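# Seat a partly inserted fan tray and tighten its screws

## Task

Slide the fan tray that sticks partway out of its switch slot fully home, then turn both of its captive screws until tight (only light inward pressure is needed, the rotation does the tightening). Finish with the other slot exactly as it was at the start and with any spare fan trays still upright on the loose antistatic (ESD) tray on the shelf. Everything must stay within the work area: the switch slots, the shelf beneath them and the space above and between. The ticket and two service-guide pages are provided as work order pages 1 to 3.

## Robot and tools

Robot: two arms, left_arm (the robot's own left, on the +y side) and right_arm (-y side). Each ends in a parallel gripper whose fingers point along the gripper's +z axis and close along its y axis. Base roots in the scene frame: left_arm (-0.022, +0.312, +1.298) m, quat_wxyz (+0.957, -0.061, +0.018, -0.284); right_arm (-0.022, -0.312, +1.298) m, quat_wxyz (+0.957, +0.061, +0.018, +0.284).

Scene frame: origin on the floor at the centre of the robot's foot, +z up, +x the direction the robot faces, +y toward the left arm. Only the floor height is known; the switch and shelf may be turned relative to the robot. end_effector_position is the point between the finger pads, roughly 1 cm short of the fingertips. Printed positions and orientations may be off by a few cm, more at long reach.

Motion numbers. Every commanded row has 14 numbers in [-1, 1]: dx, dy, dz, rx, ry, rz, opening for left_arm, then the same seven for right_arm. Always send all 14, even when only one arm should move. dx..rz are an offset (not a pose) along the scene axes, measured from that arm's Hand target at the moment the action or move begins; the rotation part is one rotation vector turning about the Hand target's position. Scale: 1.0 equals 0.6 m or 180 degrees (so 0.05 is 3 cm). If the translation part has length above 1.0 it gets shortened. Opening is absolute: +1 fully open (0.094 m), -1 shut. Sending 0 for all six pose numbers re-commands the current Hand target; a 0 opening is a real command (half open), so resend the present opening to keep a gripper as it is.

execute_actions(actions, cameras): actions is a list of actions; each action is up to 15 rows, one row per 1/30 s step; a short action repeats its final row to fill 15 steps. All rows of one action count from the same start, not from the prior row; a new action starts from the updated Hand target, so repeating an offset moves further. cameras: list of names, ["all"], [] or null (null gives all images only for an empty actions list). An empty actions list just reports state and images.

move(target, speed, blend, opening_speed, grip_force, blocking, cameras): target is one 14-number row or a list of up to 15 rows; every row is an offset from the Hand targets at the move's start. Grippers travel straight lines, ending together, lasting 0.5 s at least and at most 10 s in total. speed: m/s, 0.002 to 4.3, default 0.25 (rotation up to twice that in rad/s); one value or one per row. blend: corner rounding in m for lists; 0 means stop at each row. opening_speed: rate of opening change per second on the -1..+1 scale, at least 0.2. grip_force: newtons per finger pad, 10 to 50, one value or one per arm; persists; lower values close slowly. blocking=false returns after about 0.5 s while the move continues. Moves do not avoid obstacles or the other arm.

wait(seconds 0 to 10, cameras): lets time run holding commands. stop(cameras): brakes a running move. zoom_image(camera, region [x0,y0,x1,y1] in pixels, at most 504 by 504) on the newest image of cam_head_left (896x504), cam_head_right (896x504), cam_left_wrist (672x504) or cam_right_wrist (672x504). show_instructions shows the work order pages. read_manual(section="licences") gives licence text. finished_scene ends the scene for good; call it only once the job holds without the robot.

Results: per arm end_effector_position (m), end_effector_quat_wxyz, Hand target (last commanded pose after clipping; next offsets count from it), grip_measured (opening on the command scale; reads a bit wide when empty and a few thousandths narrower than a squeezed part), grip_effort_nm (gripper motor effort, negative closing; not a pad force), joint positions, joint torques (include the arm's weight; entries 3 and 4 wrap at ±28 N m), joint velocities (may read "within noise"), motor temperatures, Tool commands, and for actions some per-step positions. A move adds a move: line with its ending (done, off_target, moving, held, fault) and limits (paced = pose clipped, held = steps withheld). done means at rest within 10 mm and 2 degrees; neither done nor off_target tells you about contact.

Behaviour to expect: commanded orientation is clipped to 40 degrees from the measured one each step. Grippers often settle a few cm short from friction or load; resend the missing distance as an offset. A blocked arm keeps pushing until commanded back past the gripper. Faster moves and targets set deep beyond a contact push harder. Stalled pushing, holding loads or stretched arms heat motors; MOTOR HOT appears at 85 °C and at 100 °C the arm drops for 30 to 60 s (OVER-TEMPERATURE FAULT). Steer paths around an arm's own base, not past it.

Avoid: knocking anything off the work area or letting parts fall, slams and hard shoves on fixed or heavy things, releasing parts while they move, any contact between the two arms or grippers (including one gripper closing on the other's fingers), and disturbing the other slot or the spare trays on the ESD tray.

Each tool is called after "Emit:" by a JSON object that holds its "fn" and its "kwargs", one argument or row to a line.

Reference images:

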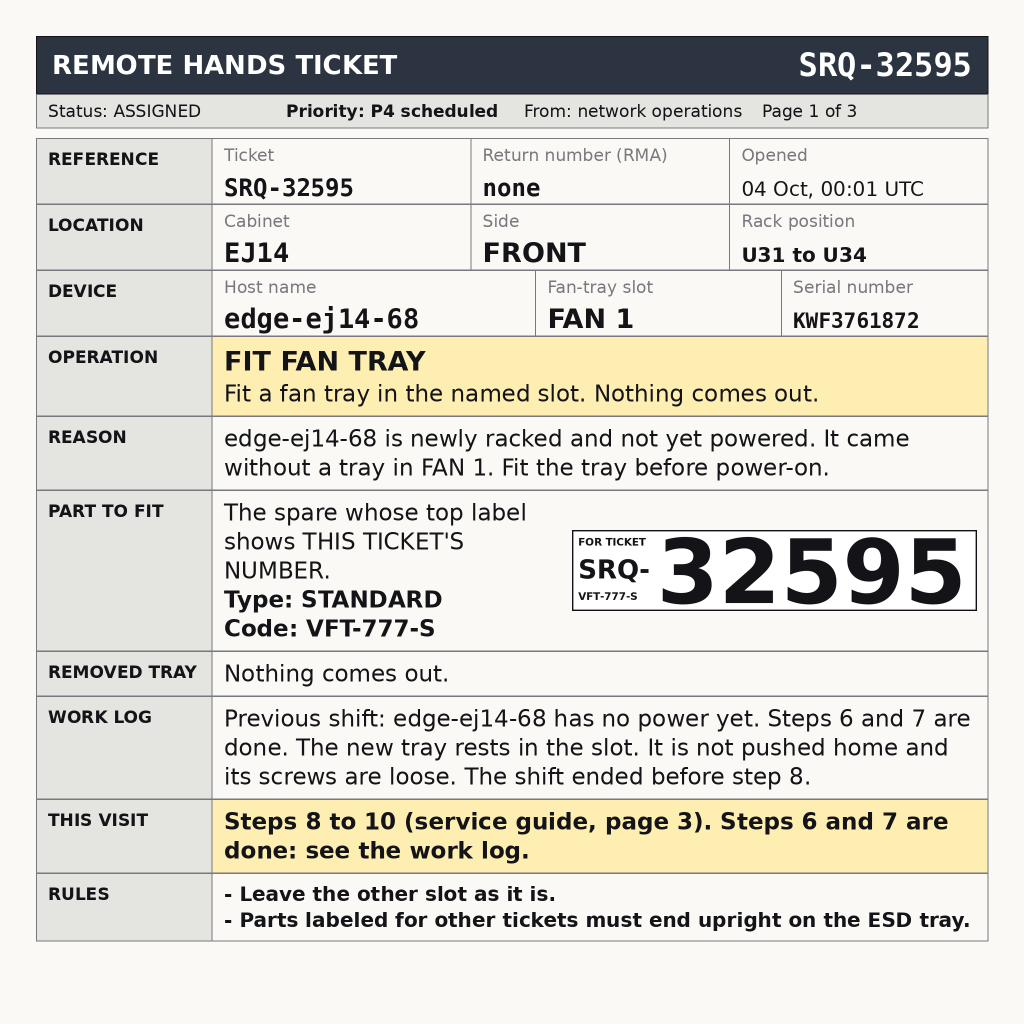

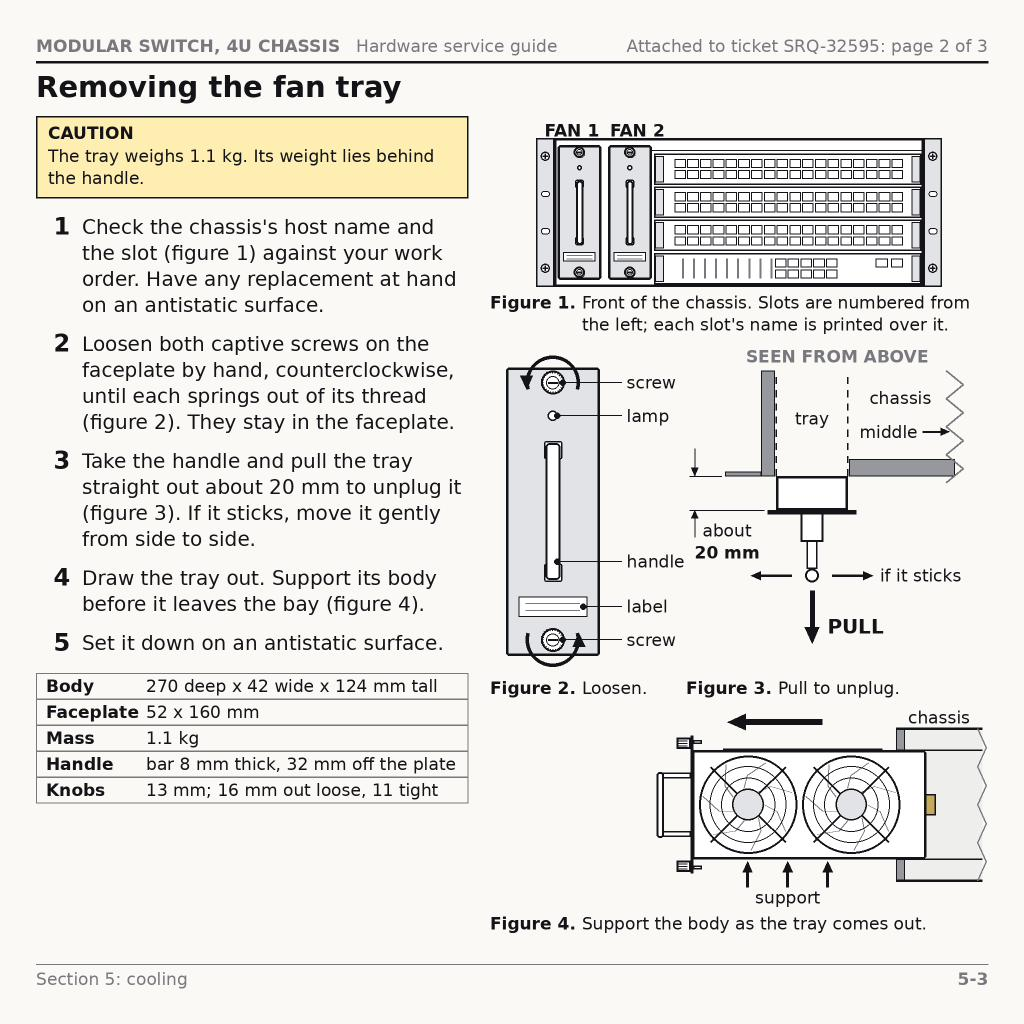

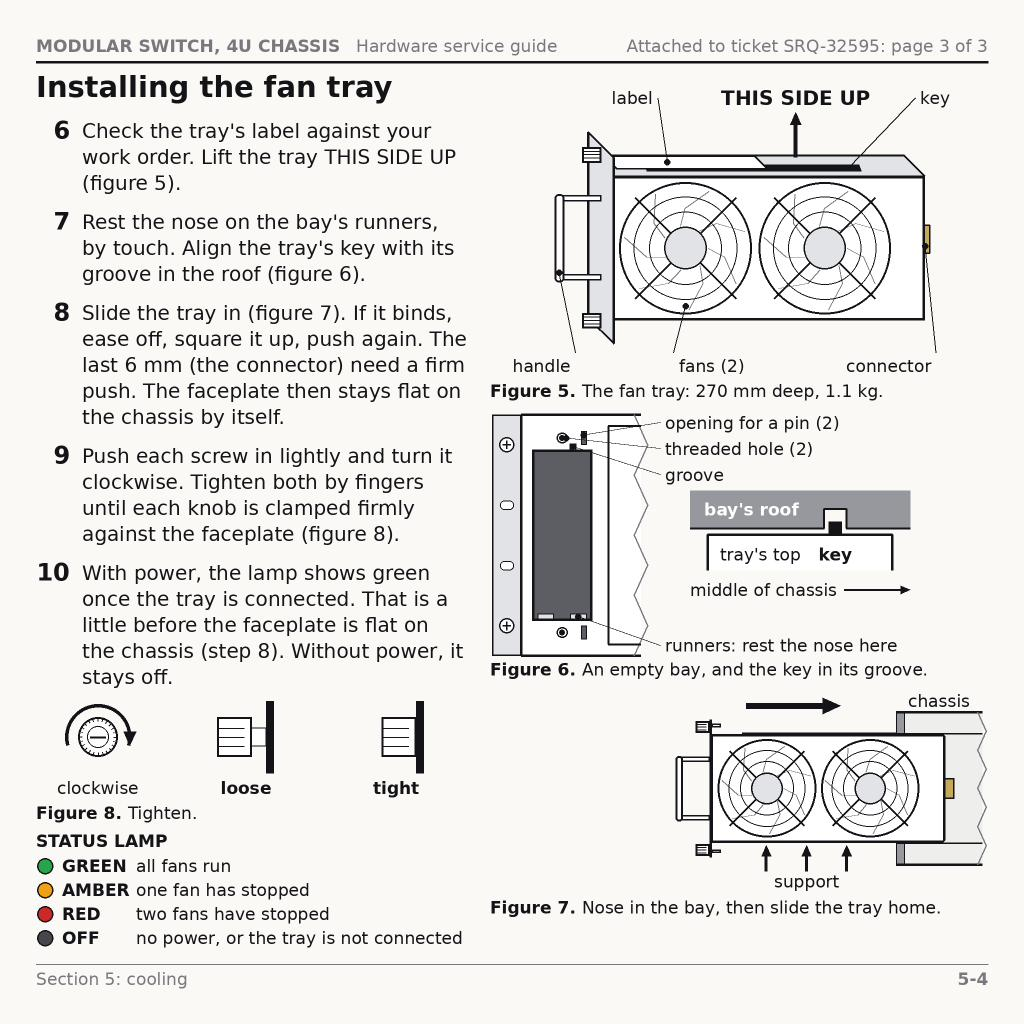

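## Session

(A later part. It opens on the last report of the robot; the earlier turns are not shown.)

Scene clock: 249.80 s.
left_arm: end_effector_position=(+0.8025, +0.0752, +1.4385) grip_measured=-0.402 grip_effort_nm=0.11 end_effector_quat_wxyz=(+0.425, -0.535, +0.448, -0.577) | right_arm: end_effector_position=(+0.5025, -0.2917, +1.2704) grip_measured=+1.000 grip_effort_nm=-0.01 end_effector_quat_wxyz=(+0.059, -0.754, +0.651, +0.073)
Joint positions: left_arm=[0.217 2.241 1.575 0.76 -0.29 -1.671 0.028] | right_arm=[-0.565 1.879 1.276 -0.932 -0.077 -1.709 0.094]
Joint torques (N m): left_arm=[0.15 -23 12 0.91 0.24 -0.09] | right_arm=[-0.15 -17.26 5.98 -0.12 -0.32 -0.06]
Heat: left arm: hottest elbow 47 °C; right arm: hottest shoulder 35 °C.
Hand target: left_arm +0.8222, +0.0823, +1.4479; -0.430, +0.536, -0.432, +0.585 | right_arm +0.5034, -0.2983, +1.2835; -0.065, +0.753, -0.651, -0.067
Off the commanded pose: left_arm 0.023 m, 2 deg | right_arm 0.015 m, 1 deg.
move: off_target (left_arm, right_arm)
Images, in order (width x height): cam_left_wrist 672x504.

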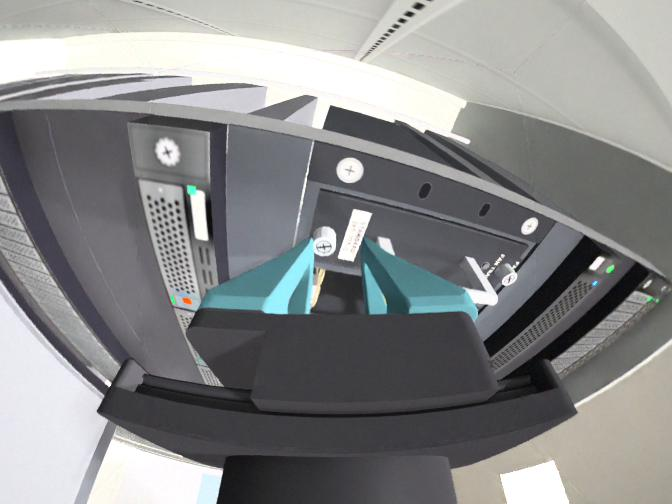

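Emit:
{"fn": "move", "kwargs": {
  "target": [
    [-0.06,0,-0.02,0,0,0,-0.4,0,0,0,0,0,0,1],
    [0,-0.002,-0.012,0,0,0,-0.4,0,0,0,0,0,0,1]
  ],
  "speed": [0.2,0.12]
}}

Scene clock: 252.13 s.
left_arm: end_effector_position=(+0.8029, +0.0742, +1.4310) grip_measured=-0.402 grip_effort_nm=0.10 end_effector_quat_wxyz=(+0.425, -0.535, +0.448, -0.577) | right_arm: end_effector_position=(+0.5025, -0.2917, +1.2704) grip_measured=+1.000 grip_effort_nm=-0.02 end_effector_quat_wxyz=(+0.059, -0.754, +0.651, +0.073)
Joint positions: left_arm=[0.217 2.255 1.578 0.77 -0.291 -1.671 0.028] | right_arm=[-0.565 1.879 1.276 -0.932 -0.077 -1.709 0.094]
Joint torques (N m): left_arm=[-0.21 -23.53 11.86 0.99 0.22 -0.04] | right_arm=[-0.09 -17.2 6 -0.18 -0.3 -0.05]
Heat: left arm: hottest elbow 47 °C; right arm: hottest shoulder 35 °C.
Hand target: left_arm +0.8222, +0.0812, +1.4408; -0.430, +0.536, -0.432, +0.585 | right_arm +0.5034, -0.2983, +1.2835; -0.065, +0.753, -0.651, -0.067
Off the commanded pose: left_arm 0.023 m, 2 deg | right_arm 0.015 m, 1 deg.
move: off_target (left_arm, right_arm)

Emit:
{"fn": "move", "kwargs": {
  "target": [
    [0.017,0,0.0,0,0,0,-0.4,0,0,0,0,0,0,1],
    [0.017,0.0,0,0,0,0,-0.85,0,0,0,0,0,0,1],
    [0.045,-0.001,-0.001,0,0,0,-0.85,0,0,0,0,0,0,1],
    [0.048,-0.001,-0.001,0.555,-0.0245,0,-0.85,0,0,0,0,0,0,1],
    [0.050,-0.001,-0.001,-0.888,0.039,0,-0.85,0,0,0,0,0,0,1]
  ],
  "speed": [0.1,0.1,0.1,0.9,0.9],
  "blend": [0,0,0,0.02,0],
  "cameras": ["cam_left_wrist"]
}}

Emit:
{"fn": "zoom_image", "kwargs": {
  "camera": "cam_left_wrist",
  "region": [270, 170, 410, 310]
}}

Scene clock: 258.07 s.
left_arm: end_effector_position=(+0.8167, +0.0739, +1.4317) grip_measured=-0.742 grip_effort_nm=-1.02 end_effector_quat_wxyz=(+0.466, +0.553, +0.492, +0.485) | right_arm: end_effector_position=(+0.5025, -0.2917, +1.2704) grip_measured=+1.000 grip_effort_nm=-0.02 end_effector_quat_wxyz=(+0.059, -0.754, +0.651, +0.073)
Joint positions: left_arm=[0.214 2.236 1.643 0.561 -0.33 1.748 0.012] | right_arm=[-0.565 1.879 1.276 -0.932 -0.077 -1.709 0.094]
Joint torques (N m): left_arm=[0.21 -21.36 15.65 1.31 0.63 0.12] | right_arm=[-0.15 -17.32 6.01 -0.2 -0.3 -0.04]
Heat: left arm: hottest elbow 47 °C; right arm: hottest shoulder 35 °C.
Hand target: left_arm +0.8521, +0.0804, +1.4398; +0.471, +0.541, +0.482, +0.503 | right_arm +0.5034, -0.2983, +1.2835; -0.065, +0.753, -0.651, -0.067
Off the commanded pose: left_arm 0.037 m, 3 deg | right_arm 0.015 m, 1 deg.
move: off_target (left_arm, right_arm); target 2's new opening was sent with left_arm's hand 0.023 m and 2 deg from that target
Images, in order (width x height): cam_left_wrist 672x504.

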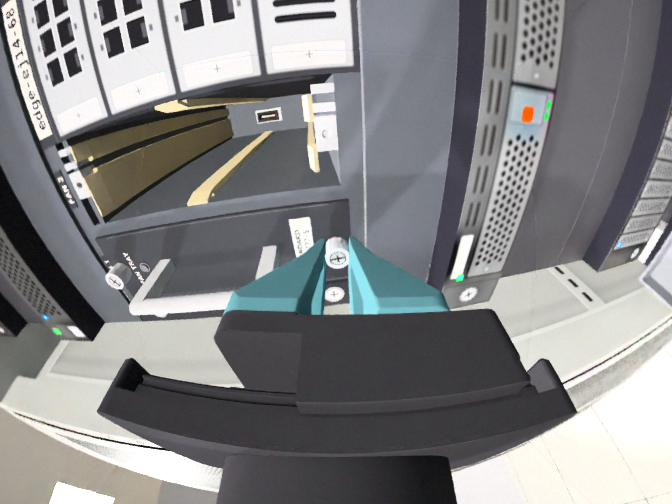

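Scaled by 3.600 from the camera's 672x504 image, which has a finer 960x720 frame.

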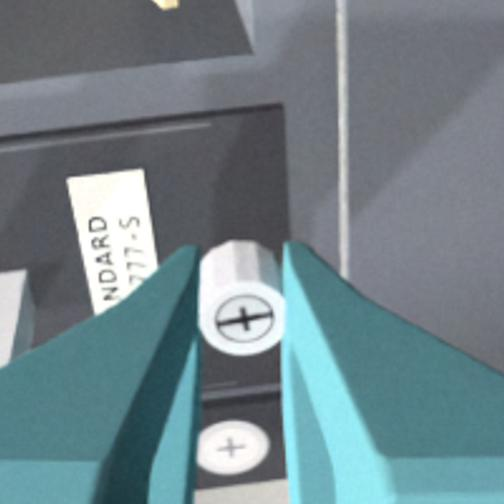

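Emit:
{"fn": "move", "kwargs": {
  "target": [
    [0,0,0,0,0,0,-0.4,0,0,0,0,0,0,1],
    [-0.123,0,0.001,0,0,0,-0.4,0,0,0,0,0,0,1],
    [-0.123,0,0.001,-0.528,0.023,0,-0.4,0,0,0,0,0,0,1],
    [-0.123,0.001,-0.0045,0.888,-0.039,0,-0.4,0,0,0,0,0,0,1],
    [-0.050,0.001,0.0015,0.888,-0.039,0,-0.4,0,0,0,0,0,0,1]
  ],
  "speed": [0.25,0.25,1.1,1.1,0.12],
  "blend": [0,0.015,0,0,0]
}}

Scene clock: 264.63 s.
left_arm: end_effector_position=(+0.8026, +0.0729, +1.4326) grip_measured=-0.402 grip_effort_nm=0.11 end_effector_quat_wxyz=(+0.426, -0.534, +0.447, -0.578) | right_arm: end_effector_position=(+0.5025, -0.2917, +1.2704) grip_measured=+1.000 grip_effort_nm=-0.02 end_effector_quat_wxyz=(+0.059, -0.754, +0.651, +0.073)
Joint positions: left_arm=[0.215 2.255 1.579 0.772 -0.291 -1.671 0.028] | right_arm=[-0.565 1.879 1.276 -0.932 -0.077 -1.709 0.094]
Joint torques (N m): left_arm=[0.09 -23.36 11.97 1.11 0.22 -0.08] | right_arm=[-0.15 -17.08 6.01 -0.16 -0.32 -0.06]
Heat: left arm: hottest elbow 46 °C; right arm: hottest shoulder 35 °C.
Hand target: left_arm +0.8222, +0.0811, +1.4408; -0.430, +0.536, -0.431, +0.585 | right_arm +0.5034, -0.2983, +1.2835; -0.065, +0.753, -0.651, -0.067
Off the commanded pose: left_arm 0.023 m, 2 deg | right_arm 0.015 m, 1 deg.
move: off_target (left_arm, right_arm)

Emit:
{"fn": "move", "kwargs": {
  "target": [
    [0.017,0,0.0,0,0,0,-0.4,0,0,0,0,0,0,1],
    [0.017,0.0,0,0,0,0,-0.85,0,0,0,0,0,0,1],
    [0.045,-0.001,-0.001,0,0,0,-0.85,0,0,0,0,0,0,1],
    [0.048,-0.001,-0.001,0.555,-0.0245,0,-0.85,0,0,0,0,0,0,1],
    [0.050,-0.001,-0.001,-0.888,0.039,0,-0.85,0,0,0,0,0,0,1]
  ],
  "speed": [0.1,0.1,0.1,0.9,0.9],
  "blend": [0,0,0,0.02,0],
  "cameras": ["cam_left_wrist"]
}}

Emit:
{"fn": "zoom_image", "kwargs": {
  "camera": "cam_left_wrist",
  "region": [270, 170, 410, 310]
}}

Emit:
{"fn": "move", "kwargs": {
  "target": [
    [0,0,0,0,0,0,-0.4,0,0,0,0,0,0,1],
    [-0.123,0,0.001,0,0,0,-0.4,0,0,0,0,0,0,1],
    [-0.123,0,0.001,-0.528,0.023,0,-0.4,0,0,0,0,0,0,1],
    [-0.123,0.001,-0.0045,0.888,-0.039,0,-0.4,0,0,0,0,0,0,1],
    [-0.050,0.001,0.0015,0.888,-0.039,0,-0.4,0,0,0,0,0,0,1]
  ],
  "speed": [0.25,0.25,1.1,1.1,0.12],
  "blend": [0,0.015,0,0,0],
  "cameras": ["cam_left_wrist"]
}}

Emit:
{"fn": "zoom_image", "kwargs": {
  "camera": "cam_left_wrist",
  "region": [270, 170, 410, 310]
}}

Scene clock: 270.80 s.
left_arm: end_effector_position=(+0.8153, +0.0746, +1.4319) grip_measured=-0.745 grip_effort_nm=-1.02 end_effector_quat_wxyz=(+0.465, +0.554, +0.491, +0.485) | right_arm: end_effector_position=(+0.5025, -0.2917, +1.2704) grip_measured=+1.000 grip_effort_nm=-0.02 end_effector_quat_wxyz=(+0.059, -0.754, +0.651, +0.073)
Joint positions: left_arm=[0.214 2.231 1.636 0.561 -0.33 1.75 0.012] | right_arm=[-0.565 1.879 1.276 -0.932 -0.077 -1.709 0.094]
Joint torques (N m): left_arm=[0.79 -20.78 15.86 1.26 0.61 0.08] | right_arm=[-0.03 -17.26 6.05 -0.14 -0.3 -0.07]
Heat: left arm: hottest elbow 47 °C; right arm: hottest shoulder 35 °C.
Hand target: left_arm +0.8522, +0.0804, +1.4403; +0.471, +0.541, +0.482, +0.503 | right_arm +0.5034, -0.2983, +1.2835; -0.065, +0.753, -0.651, -0.067
Off the commanded pose: left_arm 0.038 m, 3 deg | right_arm 0.015 m, 1 deg.
move: off_target (left_arm, right_arm); target 2's new opening was sent with left_arm's hand 0.022 m and 2 deg from that target
Images, in order (width x height): cam_left_wrist 672x504.

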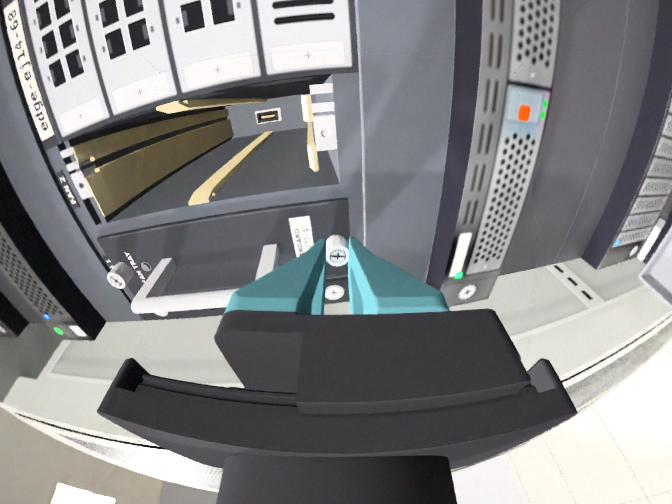

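Scaled by 3.600 from the camera's 672x504 image, which has a finer 960x720 frame.

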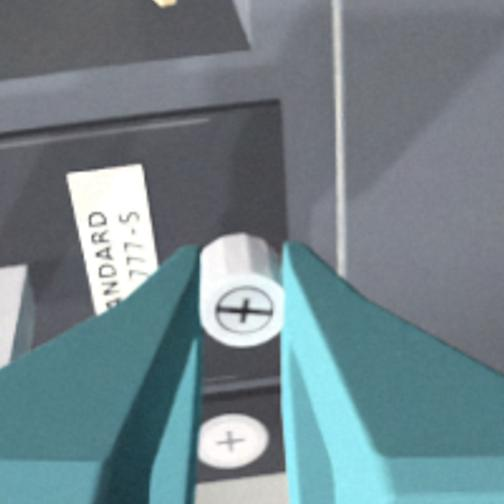

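Scene clock: 277.00 s.
left_arm: end_effector_position=(+0.8026, +0.0729, +1.4329) grip_measured=-0.402 grip_effort_nm=0.11 end_effector_quat_wxyz=(+0.425, -0.534, +0.447, -0.578) | right_arm: end_effector_position=(+0.5025, -0.2917, +1.2704) grip_measured=+1.000 grip_effort_nm=-0.02 end_effector_quat_wxyz=(+0.059, -0.754, +0.651, +0.073)
Joint positions: left_arm=[0.215 2.254 1.579 0.77 -0.291 -1.671 0.028] | right_arm=[-0.565 1.879 1.276 -0.932 -0.077 -1.709 0.094]
Joint torques (N m): left_arm=[-0.03 -23.47 11.73 1.07 0.19 -0.04] | right_arm=[-0.26 -17.44 5.97 -0.17 -0.31 -0.05]
Heat: left arm: hottest elbow 46 °C; right arm: hottest shoulder 35 °C.
Hand target: left_arm +0.8222, +0.0811, +1.4412; -0.430, +0.536, -0.432, +0.585 | right_arm +0.5034, -0.2983, +1.2835; -0.065, +0.753, -0.651, -0.067
Off the commanded pose: left_arm 0.023 m, 2 deg | right_arm 0.015 m, 1 deg.
move: off_target (left_arm, right_arm)
Images, in order (width x height): cam_left_wrist 672x504.

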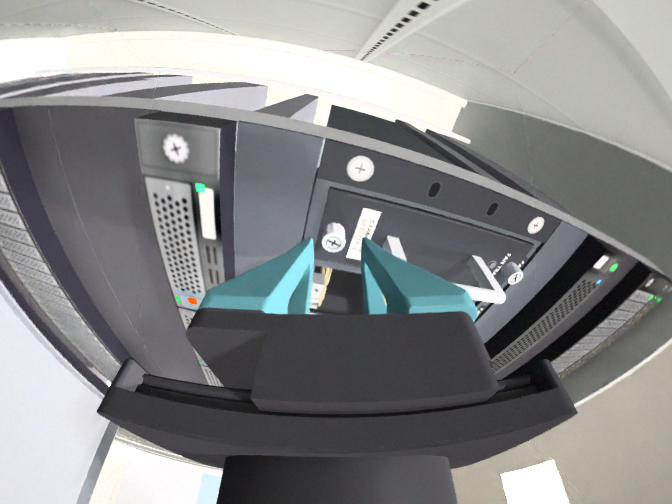

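Scaled by 3.600 from the camera's 672x504 image, which has a finer 960x720 frame.

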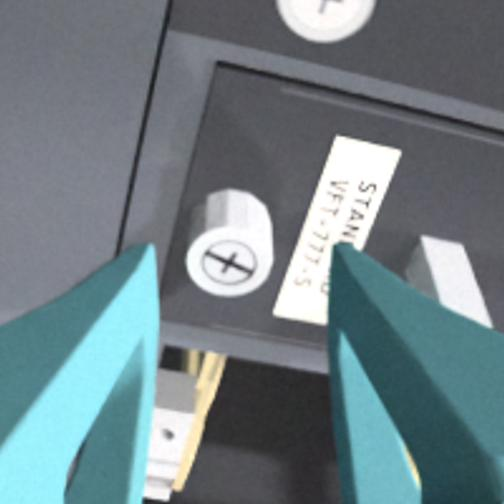

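Emit:
{"fn": "move", "kwargs": {
  "target": [
    [0.017,0,-0.002,0,0,0,-0.4,0,0,0,0,0,0,1],
    [0.017,0.0,-0.002,0,0,0,-0.85,0,0,0,0,0,0,1],
    [0.045,-0.001,-0.002,0,0,0,-0.85,0,0,0,0,0,0,1],
    [0.048,-0.001,-0.002,0.555,-0.0245,0,-0.85,0,0,0,0,0,0,1],
    [0.050,-0.001,-0.002,-0.888,0.039,0,-0.85,0,0,0,0,0,0,1]
  ],
  "speed": [0.1,0.1,0.1,0.9,0.9],
  "blend": [0,0,0,0.02,0],
  "cameras": ["cam_left_wrist"]
}}

Emit:
{"fn": "zoom_image", "kwargs": {
  "camera": "cam_left_wrist",
  "region": [270, 170, 410, 310]
}}

Emit:
{"fn": "move", "kwargs": {
  "target": [
    [0,0,0,0,0,0,-0.4,0,0,0,0,0,0,1],
    [-0.123,0,0.001,0,0,0,-0.4,0,0,0,0,0,0,1],
    [-0.123,0,0.001,-0.528,0.023,0,-0.4,0,0,0,0,0,0,1],
    [-0.123,0.001,-0.0045,0.888,-0.039,0,-0.4,0,0,0,0,0,0,1],
    [-0.050,0.001,0.0015,0.888,-0.039,0,-0.4,0,0,0,0,0,0,1]
  ],
  "speed": [0.25,0.25,1.1,1.1,0.12],
  "blend": [0,0.015,0,0,0],
  "cameras": ["cam_left_wrist"]
}}

Emit:
{"fn": "zoom_image", "kwargs": {
  "camera": "cam_left_wrist",
  "region": [270, 170, 410, 310]
}}

Scene clock: 283.13 s.
left_arm: end_effector_position=(+0.8153, +0.0748, +1.4318) grip_measured=-0.748 grip_effort_nm=-1.02 end_effector_quat_wxyz=(+0.465, +0.554, +0.491, +0.485) | right_arm: end_effector_position=(+0.5025, -0.2917, +1.2704) grip_measured=+1.000 grip_effort_nm=-0.02 end_effector_quat_wxyz=(+0.059, -0.754, +0.651, +0.073)
Joint positions: left_arm=[0.215 2.232 1.636 0.563 -0.33 1.75 0.012] | right_arm=[-0.565 1.879 1.276 -0.932 -0.077 -1.709 0.094]
Joint torques (N m): left_arm=[0.91 -21.42 15.99 1.39 0.62 0.12] | right_arm=[-0.15 -17.2 6.01 -0.18 -0.3 -0.04]
Heat: left arm: hottest elbow 46 °C; right arm: hottest shoulder 35 °C.
Hand target: left_arm +0.8522, +0.0806, +1.4400; +0.471, +0.541, +0.482, +0.503 | right_arm +0.5034, -0.2983, +1.2835; -0.065, +0.753, -0.651, -0.067
Off the commanded pose: left_arm 0.038 m, 3 deg | right_arm 0.015 m, 1 deg.
move: off_target (left_arm, right_arm); target 2's new opening was sent with left_arm's hand 0.022 m and 2 deg from that target
Images, in order (width x height): cam_left_wrist 672x504.

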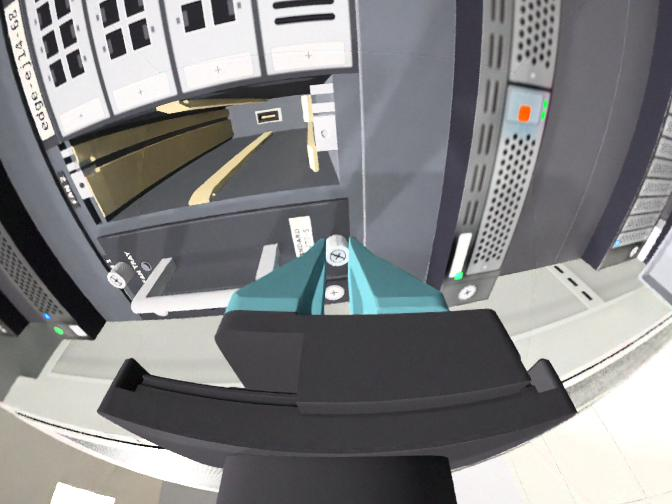

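Scaled by 3.600 from the camera's 672x504 image, which has a finer 960x720 frame.

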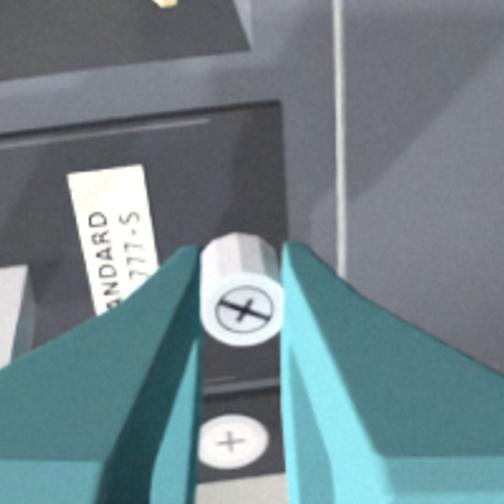

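Scene clock: 289.33 s.
left_arm: end_effector_position=(+0.8026, +0.0728, +1.4327) grip_measured=-0.402 grip_effort_nm=0.11 end_effector_quat_wxyz=(+0.425, -0.534, +0.448, -0.578) | right_arm: end_effector_position=(+0.5025, -0.2917, +1.2704) grip_measured=+1.000 grip_effort_nm=-0.01 end_effector_quat_wxyz=(+0.059, -0.754, +0.651, +0.073)
Joint positions: left_arm=[0.215 2.254 1.579 0.771 -0.291 -1.671 0.028] | right_arm=[-0.565 1.879 1.276 -0.932 -0.077 -1.709 0.094]
Joint torques (N m): left_arm=[0.21 -23.65 11.88 0.96 0.21 -0.06] | right_arm=[-0.38 -17.14 6.04 -0.14 -0.31 -0.06]
Heat: left arm: hottest elbow 46 °C; right arm: hottest shoulder 35 °C.
Hand target: left_arm +0.8222, +0.0810, +1.4410; -0.430, +0.536, -0.432, +0.585 | right_arm +0.5034, -0.2983, +1.2835; -0.065, +0.753, -0.651, -0.067
Off the commanded pose: left_arm 0.023 m, 2 deg | right_arm 0.015 m, 1 deg.
move: off_target (left_arm, right_arm)
Images, in order (width x height): cam_left_wrist 672x504.

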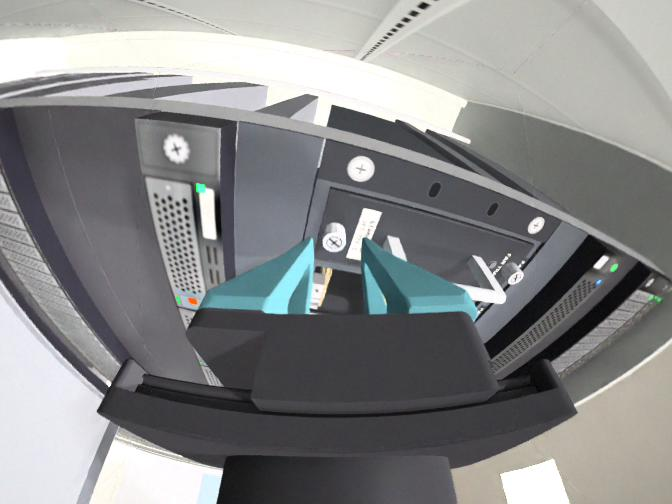

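Scaled by 3.600 from the camera's 672x504 image, which has a finer 960x720 frame.

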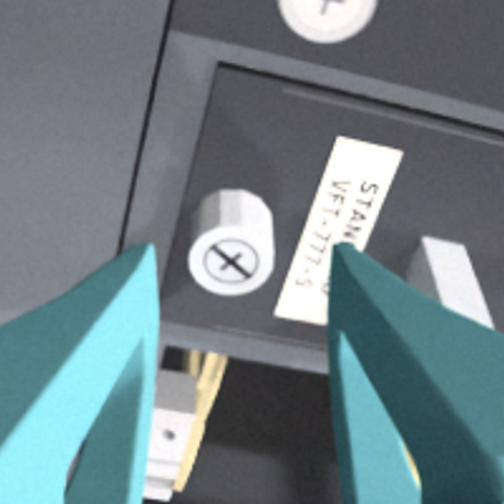

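Emit:
{"fn": "move", "kwargs": {
  "target": [
    [0.017,0,-0.002,0,0,0,-0.4,0,0,0,0,0,0,1],
    [0.017,0.0,-0.002,0,0,0,-0.85,0,0,0,0,0,0,1],
    [0.045,-0.001,-0.002,0,0,0,-0.85,0,0,0,0,0,0,1],
    [0.048,-0.001,-0.002,0.555,-0.0245,0,-0.85,0,0,0,0,0,0,1],
    [0.050,-0.001,-0.002,-0.888,0.039,0,-0.85,0,0,0,0,0,0,1]
  ],
  "speed": [0.15,0.1,0.15,1.2,1.2],
  "blend": [0,0,0,0.02,0]
}}

Emit:
{"fn": "move", "kwargs": {
  "target": [
    [0,0,0,0,0,0,-0.4,0,0,0,0,0,0,1],
    [-0.123,0,0.001,0,0,0,-0.4,0,0,0,0,0,0,1],
    [-0.123,0,0.001,-0.528,0.023,0,-0.4,0,0,0,0,0,0,1],
    [-0.123,0.001,-0.0045,0.888,-0.039,0,-0.4,0,0,0,0,0,0,1],
    [-0.050,0.001,0.0015,0.888,-0.039,0,-0.4,0,0,0,0,0,0,1]
  ],
  "speed": [0.25,0.3,1.4,1.4,0.12],
  "blend": [0,0.015,0,0,0],
  "cameras": ["cam_left_wrist"]
}}

Emit:
{"fn": "zoom_image", "kwargs": {
  "camera": "cam_left_wrist",
  "region": [270, 170, 410, 310]
}}

Scene clock: 295.07 s.
left_arm: end_effector_position=(+0.8159, +0.0745, +1.4323) grip_measured=-0.747 grip_effort_nm=-1.02 end_effector_quat_wxyz=(+0.463, +0.555, +0.492, +0.486) | right_arm: end_effector_position=(+0.5025, -0.2917, +1.2704) grip_measured=+1.000 grip_effort_nm=-0.02 end_effector_quat_wxyz=(+0.059, -0.754, +0.651, +0.073)
Joint positions: left_arm=[0.214 2.232 1.64 0.557 -0.335 1.753 0.012] | right_arm=[-0.565 1.879 1.276 -0.932 -0.077 -1.709 0.094]
Joint torques (N m): left_arm=[0.67 -20.48 15.75 1.5 0.77 0.11] | right_arm=[-0.38 -17.03 6 -0.12 -0.31 -0.05]
Heat: left arm: hottest elbow 47 °C; right arm: hottest shoulder 35 °C.
Hand target: left_arm +0.8522, +0.0805, +1.4397; +0.471, +0.541, +0.482, +0.503 | right_arm +0.5034, -0.2983, +1.2835; -0.065, +0.753, -0.651, -0.067
Off the commanded pose: left_arm 0.038 m, 3 deg | right_arm 0.015 m, 1 deg.
move: off_target (left_arm, right_arm); target 2's new opening was sent with left_arm's hand 0.022 m and 2 deg from that target; limits=paced

Scene clock: 301.17 s.
left_arm: end_effector_position=(+0.8027, +0.0732, +1.4329) grip_measured=-0.402 grip_effort_nm=0.11 end_effector_quat_wxyz=(+0.426, -0.534, +0.447, -0.578) | right_arm: end_effector_position=(+0.5025, -0.2917, +1.2704) grip_measured=+1.000 grip_effort_nm=-0.02 end_effector_quat_wxyz=(+0.059, -0.754, +0.651, +0.073)
Joint positions: left_arm=[0.215 2.254 1.579 0.772 -0.291 -1.671 0.028] | right_arm=[-0.565 1.879 1.276 -0.932 -0.077 -1.709 0.094]
Joint torques (N m): left_arm=[0.21 -23.53 11.97 0.96 0.23 -0.07] | right_arm=[-0.15 -17.32 6.02 -0.14 -0.31 -0.05]
Heat: left arm: hottest elbow 46 °C; right arm: hottest shoulder 35 °C.
Hand target: left_arm +0.8222, +0.0811, +1.4406; -0.430, +0.536, -0.432, +0.585 | right_arm +0.5034, -0.2983, +1.2835; -0.065, +0.753, -0.651, -0.067
Off the commanded pose: left_arm 0.022 m, 2 deg | right_arm 0.015 m, 1 deg.
move: off_target (left_arm, right_arm)
Images, in order (width x height): cam_left_wrist 672x504.

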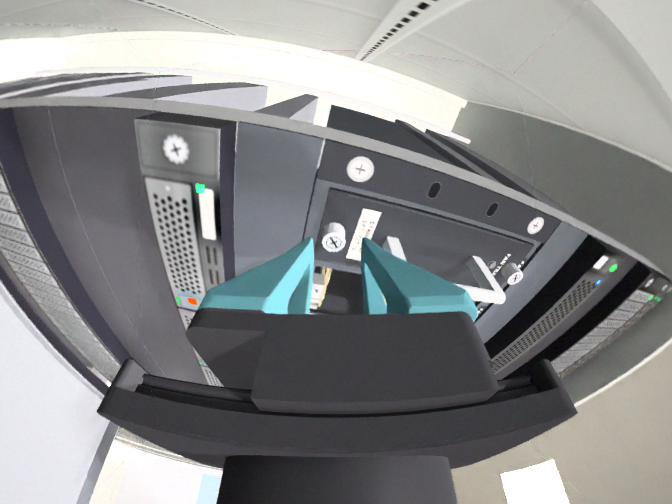

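Scaled by 3.600 from the camera's 672x504 image, which has a finer 960x720 frame.

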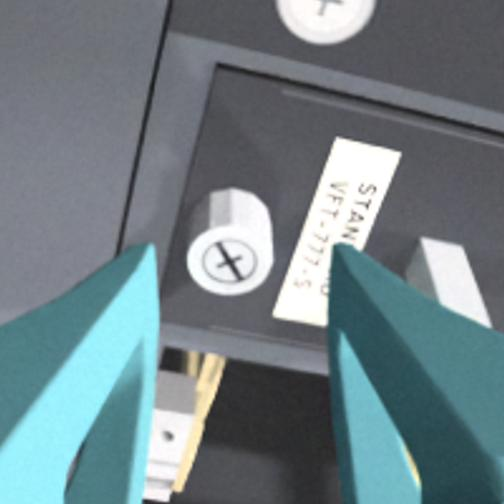

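Emit:
{"fn": "move", "kwargs": {
  "target": [
    [0.017,0,-0.002,0,0,0,-0.4,0,0,0,0,0,0,1],
    [0.017,0.0,-0.002,0,0,0,-0.85,0,0,0,0,0,0,1],
    [0.045,-0.001,-0.002,0,0,0,-0.85,0,0,0,0,0,0,1],
    [0.048,-0.001,-0.002,0.555,-0.0245,0,-0.85,0,0,0,0,0,0,1],
    [0.050,-0.001,-0.002,-0.888,0.039,0,-0.85,0,0,0,0,0,0,1]
  ],
  "speed": [0.15,0.1,0.15,1.0,1.0],
  "blend": [0,0,0,0.02,0]
}}

Emit:
{"fn": "move", "kwargs": {
  "target": [
    [0,0,0,0,0,0,-0.4,0,0,0,0,0,0,1],
    [-0.123,0,0.001,0,0,0,-0.4,0,0,0,0,0,0,1],
    [-0.123,0,0.001,-0.528,0.023,0,-0.4,0,0,0,0,0,0,1],
    [-0.123,0.001,-0.0045,0.888,-0.039,0,-0.4,0,0,0,0,0,0,1],
    [-0.050,0.001,0.0015,0.888,-0.039,0,-0.4,0,0,0,0,0,0,1]
  ],
  "speed": [0.25,0.3,1.2,1.2,0.12],
  "blend": [0,0.015,0,0,0]
}}

Emit:
{"fn": "move", "kwargs": {
  "target": [
    [0.017,0,-0.002,0,0,0,-0.4,0,0,0,0,0,0,1],
    [0.017,0.0,-0.002,0,0,0,-0.85,0,0,0,0,0,0,1],
    [0.045,-0.001,-0.002,0,0,0,-0.85,0,0,0,0,0,0,1],
    [0.048,-0.001,-0.002,0.555,-0.0245,0,-0.85,0,0,0,0,0,0,1],
    [0.050,-0.001,-0.002,-0.888,0.039,0,-0.85,0,0,0,0,0,0,1]
  ],
  "speed": [0.15,0.1,0.15,1.0,1.0],
  "blend": [0,0,0,0.02,0]
}}

Emit:
{"fn": "move", "kwargs": {
  "target": [
    [0,0,0,0,0,0,-0.4,0,0,0,0,0,0,1],
    [-0.123,0,0.001,0,0,0,-0.4,0,0,0,0,0,0,1],
    [-0.123,0,0.001,-0.528,0.023,0,-0.4,0,0,0,0,0,0,1],
    [-0.123,0.001,-0.0045,0.888,-0.039,0,-0.4,0,0,0,0,0,0,1],
    [-0.050,0.001,0.0015,0.888,-0.039,0,-0.4,0,0,0,0,0,0,1]
  ],
  "speed": [0.25,0.3,1.2,1.2,0.12],
  "blend": [0,0.015,0,0,0],
  "cameras": ["cam_left_wrist"]
}}

Emit:
{"fn": "zoom_image", "kwargs": {
  "camera": "cam_left_wrist",
  "region": [270, 170, 410, 310]
}}

Scene clock: 307.27 s.
left_arm: end_effector_position=(+0.8157, +0.0748, +1.4319) grip_measured=-0.748 grip_effort_nm=-1.02 end_effector_quat_wxyz=(+0.464, +0.555, +0.491, +0.486) | right_arm: end_effector_position=(+0.5025, -0.2917, +1.2704) grip_measured=+1.000 grip_effort_nm=-0.02 end_effector_quat_wxyz=(+0.059, -0.754, +0.651, +0.073)
Joint positions: left_arm=[0.215 2.232 1.638 0.56 -0.331 1.753 0.012] | right_arm=[-0.565 1.879 1.276 -0.932 -0.077 -1.709 0.094]
Joint torques (N m): left_arm=[0.56 -21.07 15.92 1.44 0.69 0.09] | right_arm=[-0.15 -17.32 6.01 -0.16 -0.3 -0.06]
Heat: left arm: hottest elbow 46 °C; right arm: hottest shoulder 35 °C.
Hand target: left_arm +0.8522, +0.0807, +1.4394; +0.471, +0.541, +0.482, +0.503 | right_arm +0.5034, -0.2983, +1.2835; -0.065, +0.753, -0.651, -0.067
Off the commanded pose: left_arm 0.038 m, 3 deg | right_arm 0.015 m, 1 deg.
move: off_target (left_arm, right_arm); target 2's new opening was sent with left_arm's hand 0.023 m and 2 deg from that target

Scene clock: 313.40 s.
left_arm: end_effector_position=(+0.8026, +0.0730, +1.4322) grip_measured=-0.402 grip_effort_nm=0.11 end_effector_quat_wxyz=(+0.426, -0.534, +0.447, -0.578) | right_arm: end_effector_position=(+0.5025, -0.2917, +1.2704) grip_measured=+1.000 grip_effort_nm=-0.02 end_effector_quat_wxyz=(+0.059, -0.754, +0.651, +0.073)
Joint positions: left_arm=[0.215 2.255 1.579 0.773 -0.291 -1.671 0.028] | right_arm=[-0.565 1.879 1.276 -0.932 -0.077 -1.709 0.094]
Joint torques (N m): left_arm=[-0.26 -23.36 11.89 1.03 0.24 -0.07] | right_arm=[-0.26 -17.08 6.01 -0.14 -0.31 -0.05]
Heat: left arm: hottest elbow 46 °C; right arm: hottest shoulder 35 °C.
Hand target: left_arm +0.8222, +0.0812, +1.4402; -0.430, +0.535, -0.432, +0.585 | right_arm +0.5034, -0.2983, +1.2835; -0.065, +0.753, -0.651, -0.067
Off the commanded pose: left_arm 0.023 m, 2 deg | right_arm 0.015 m, 1 deg.
move: off_target (left_arm, right_arm)

Scene clock: 318.73 s.
left_arm: end_effector_position=(+0.8158, +0.0747, +1.4318) grip_measured=-0.747 grip_effort_nm=-1.02 end_effector_quat_wxyz=(+0.464, +0.555, +0.490, +0.486) | right_arm: end_effector_position=(+0.5025, -0.2917, +1.2704) grip_measured=+1.000 grip_effort_nm=-0.02 end_effector_quat_wxyz=(+0.059, -0.754, +0.651, +0.073)
Joint positions: left_arm=[0.215 2.232 1.638 0.56 -0.33 1.754 0.012] | right_arm=[-0.565 1.879 1.276 -0.932 -0.077 -1.709 0.094]
Joint torques (N m): left_arm=[0.26 -21.01 15.92 1.47 0.65 0.05] | right_arm=[-0.21 -17.2 6 -0.12 -0.31 -0.06]
Heat: left arm: hottest elbow 46 °C; right arm: hottest shoulder 35 °C.
Hand target: left_arm +0.8522, +0.0806, +1.4390; +0.471, +0.541, +0.482, +0.503 | right_arm +0.5034, -0.2983, +1.2835; -0.065, +0.753, -0.651, -0.067
Off the commanded pose: left_arm 0.038 m, 3 deg | right_arm 0.015 m, 1 deg.
move: off_target (left_arm, right_arm); target 2's new opening was sent with left_arm's hand 0.022 m and 2 deg from that target

Scene clock: 324.87 s.
left_arm: end_effector_position=(+0.8026, +0.0731, +1.4321) grip_measured=-0.402 grip_effort_nm=0.11 end_effector_quat_wxyz=(+0.426, -0.534, +0.447, -0.578) | right_arm: end_effector_position=(+0.5025, -0.2917, +1.2704) grip_measured=+1.000 grip_effort_nm=-0.02 end_effector_quat_wxyz=(+0.059, -0.754, +0.651, +0.073)
Joint positions: left_arm=[0.215 2.256 1.579 0.774 -0.291 -1.671 0.028] | right_arm=[-0.565 1.879 1.276 -0.932 -0.077 -1.709 0.094]
Joint torques (N m): left_arm=[-0.5 -23.53 11.85 0.99 0.24 -0.06] | right_arm=[-0.26 -17.14 5.97 -0.14 -0.32 -0.06]
Heat: left arm: hottest elbow 46 °C; right arm: hottest shoulder 35 °C.
Hand target: left_arm +0.8222, +0.0812, +1.4398; -0.430, +0.536, -0.431, +0.585 | right_arm +0.5034, -0.2983, +1.2835; -0.065, +0.753, -0.651, -0.067
Off the commanded pose: left_arm 0.023 m, 2 deg | right_arm 0.015 m, 1 deg.
move: off_target (left_arm, right_arm)
Images, in order (width x height): cam_left_wrist 672x504.

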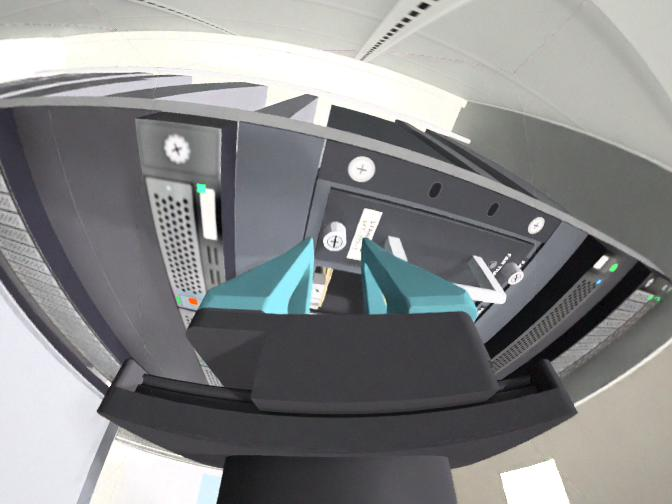

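Scaled by 3.600 from the camera's 672x504 image, which has a finer 960x720 frame.

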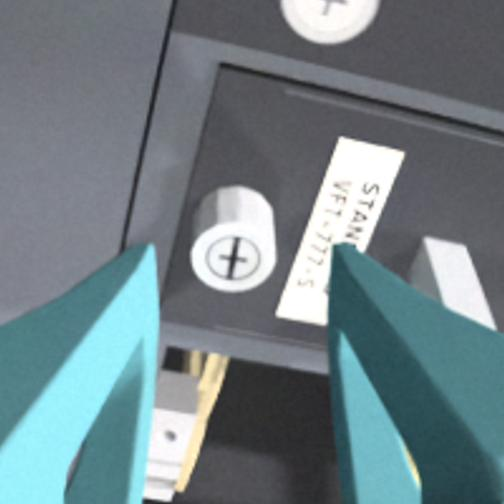

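Emit:
{"fn": "move", "kwargs": {
  "target": [
    [0.020,0,-0.001,0,0,0,-0.4,0,0,0,0,0,0,1],
    [0.020,0.0,-0.001,0,0,0,-0.85,0,0,0,0,0,0,1],
    [0.045,-0.001,-0.001,0,0,0,-0.85,0,0,0,0,0,0,1],
    [0.048,-0.001,-0.001,0.555,-0.0245,0,-0.85,0,0,0,0,0,0,1],
    [0.050,-0.001,-0.001,-0.888,0.039,0,-0.85,0,0,0,0,0,0,1]
  ],
  "speed": [0.15,0.1,0.15,1.0,1.0],
  "blend": [0,0,0,0.02,0]
}}

Emit:
{"fn": "move", "kwargs": {
  "target": [
    [0,0,0,0,0,0,-0.4,0,0,0,0,0,0,1],
    [-0.123,0,0.001,0,0,0,-0.4,0,0,0,0,0,0,1],
    [-0.123,0,0.001,-0.528,0.023,0,-0.4,0,0,0,0,0,0,1],
    [-0.123,0.001,-0.0045,0.888,-0.039,0,-0.4,0,0,0,0,0,0,1],
    [-0.050,0.001,0.0015,0.888,-0.039,0,-0.4,0,0,0,0,0,0,1]
  ],
  "speed": [0.25,0.3,1.2,1.2,0.12],
  "blend": [0,0.015,0,0,0],
  "cameras": ["cam_left_wrist"]
}}

Emit:
{"fn": "zoom_image", "kwargs": {
  "camera": "cam_left_wrist",
  "region": [270, 170, 410, 310]
}}

Emit:
{"fn": "move", "kwargs": {
  "target": [
    [0.020,0,-0.001,0,0,0,-0.4,0,0,0,0,0,0,1],
    [0.020,0.0,-0.001,0,0,0,-0.85,0,0,0,0,0,0,1],
    [0.045,-0.001,-0.001,0,0,0,-0.85,0,0,0,0,0,0,1],
    [0.048,-0.001,-0.001,0.555,-0.0245,0,-0.85,0,0,0,0,0,0,1],
    [0.050,-0.001,-0.001,-0.888,0.039,0,-0.85,0,0,0,0,0,0,1]
  ],
  "speed": [0.15,0.1,0.15,1.0,1.0],
  "blend": [0,0,0,0.02,0],
  "cameras": ["cam_left_wrist"]
}}

Emit:
{"fn": "zoom_image", "kwargs": {
  "camera": "cam_left_wrist",
  "region": [270, 170, 410, 310]
}}

Scene clock: 331.17 s.
left_arm: end_effector_position=(+0.8173, +0.0738, +1.4318) grip_measured=-0.745 grip_effort_nm=-1.02 end_effector_quat_wxyz=(+0.465, +0.555, +0.490, +0.486) | right_arm: end_effector_position=(+0.5025, -0.2917, +1.2704) grip_measured=+1.000 grip_effort_nm=-0.02 end_effector_quat_wxyz=(+0.059, -0.754, +0.651, +0.073)
Joint positions: left_arm=[0.215 2.236 1.645 0.558 -0.328 1.753 0.012] | right_arm=[-0.565 1.879 1.276 -0.932 -0.077 -1.709 0.094]
Joint torques (N m): left_arm=[0.85 -21.19 15.54 1.42 0.57 0.07] | right_arm=[-0.26 -17.14 6.02 -0.21 -0.31 -0.05]
Heat: left arm: hottest elbow 47 °C; right arm: hottest shoulder 35 °C.
Hand target: left_arm +0.8522, +0.0806, +1.4393; +0.471, +0.541, +0.482, +0.503 | right_arm +0.5034, -0.2983, +1.2835; -0.065, +0.753, -0.651, -0.067
Off the commanded pose: left_arm 0.036 m, 3 deg | right_arm 0.015 m, 1 deg.
move: off_target (left_arm, right_arm); target 2's new opening was sent with left_arm's hand 0.022 m and 2 deg from that target

Scene clock: 337.30 s.
left_arm: end_effector_position=(+0.8026, +0.0732, +1.4323) grip_measured=-0.402 grip_effort_nm=0.11 end_effector_quat_wxyz=(+0.426, -0.534, +0.447, -0.578) | right_arm: end_effector_position=(+0.5025, -0.2917, +1.2704) grip_measured=+1.000 grip_effort_nm=-0.02 end_effector_quat_wxyz=(+0.059, -0.754, +0.651, +0.073)
Joint positions: left_arm=[0.215 2.255 1.579 0.773 -0.291 -1.671 0.028] | right_arm=[-0.565 1.879 1.276 -0.932 -0.077 -1.709 0.094]
Joint torques (N m): left_arm=[-0.44 -23.18 11.99 0.91 0.23 -0.05] | right_arm=[-0.09 -17.32 5.98 -0.14 -0.31 -0.05]
Heat: left arm: hottest elbow 46 °C; right arm: hottest shoulder 35 °C.
Hand target: left_arm +0.8222, +0.0812, +1.4400; -0.430, +0.536, -0.431, +0.585 | right_arm +0.5034, -0.2983, +1.2835; -0.065, +0.753, -0.651, -0.067
Off the commanded pose: left_arm 0.023 m, 2 deg | right_arm 0.015 m, 1 deg.
move: off_target (left_arm, right_arm)
Images, in order (width x height): cam_left_wrist 672x504.

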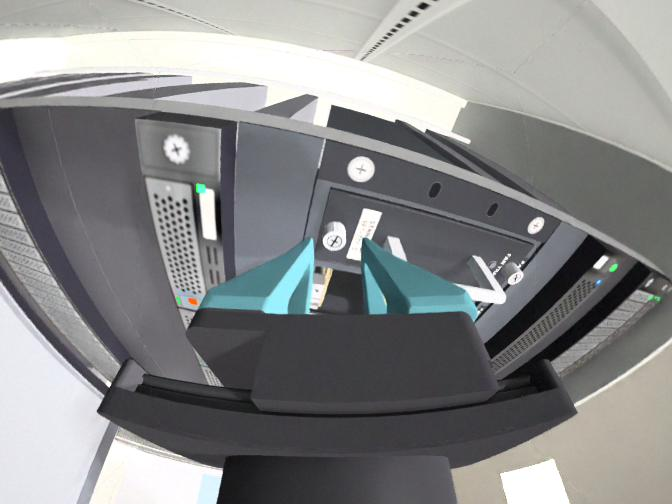

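Scaled by 3.600 from the camera's 672x504 image, which has a finer 960x720 frame.

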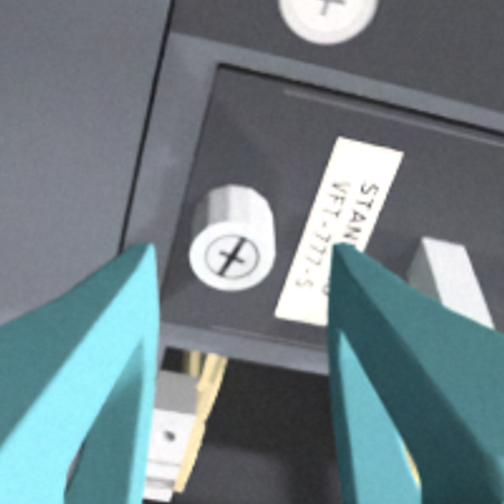

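Scene clock: 342.60 s.
left_arm: end_effector_position=(+0.8177, +0.0731, +1.4314) grip_measured=-0.747 grip_effort_nm=-1.02 end_effector_quat_wxyz=(+0.482, +0.537, +0.511, +0.467) | right_arm: end_effector_position=(+0.5025, -0.2917, +1.2704) grip_measured=+1.000 grip_effort_nm=-0.01 end_effector_quat_wxyz=(+0.059, -0.754, +0.651, +0.073)
Joint positions: left_arm=[0.214 2.237 1.647 0.554 -0.328 1.678 0.012] | right_arm=[-0.565 1.879 1.276 -0.932 -0.077 -1.709 0.094]
Joint torques (N m): left_arm=[0.5 -21.25 15.34 1.46 0.46 0.79] | right_arm=[-0.21 -17.08 6.01 -0.16 -0.31 -0.05]
Heat: left arm: hottest elbow 46 °C; right arm: hottest shoulder 35 °C.
Hand target: left_arm +0.8522, +0.0804, +1.4397; +0.471, +0.541, +0.482, +0.503 | right_arm +0.5034, -0.2983, +1.2835; -0.065, +0.753, -0.651, -0.067
Off the commanded pose: left_arm 0.036 m, 5 deg | right_arm 0.015 m, 1 deg.
move: off_target (left_arm, right_arm); target 2's new opening was sent with left_arm's hand 0.022 m and 2 deg from that target
Images, in order (width x height): cam_left_wrist 672x504.

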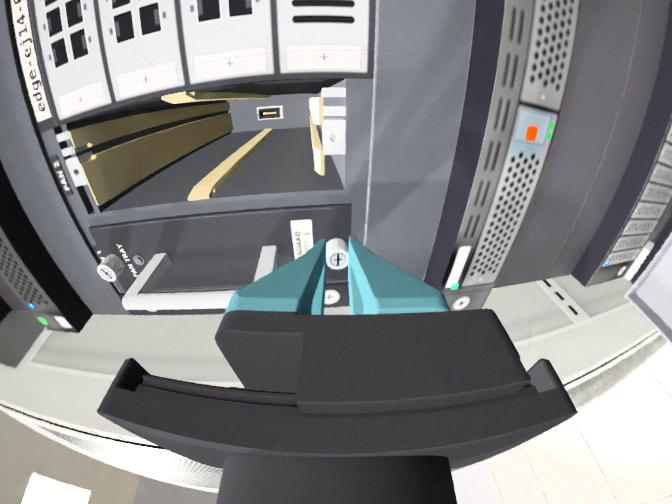

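Scaled by 3.600 from the camera's 672x504 image, which has a finer 960x720 frame.

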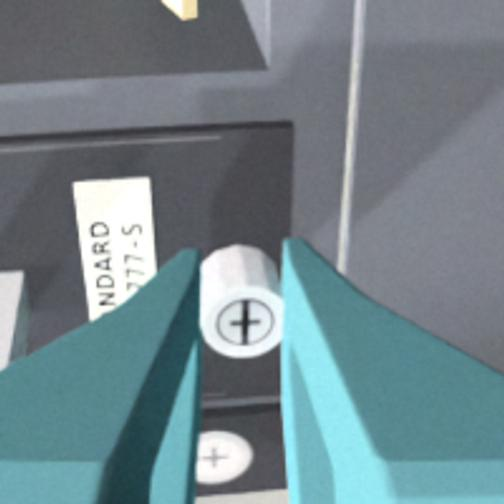

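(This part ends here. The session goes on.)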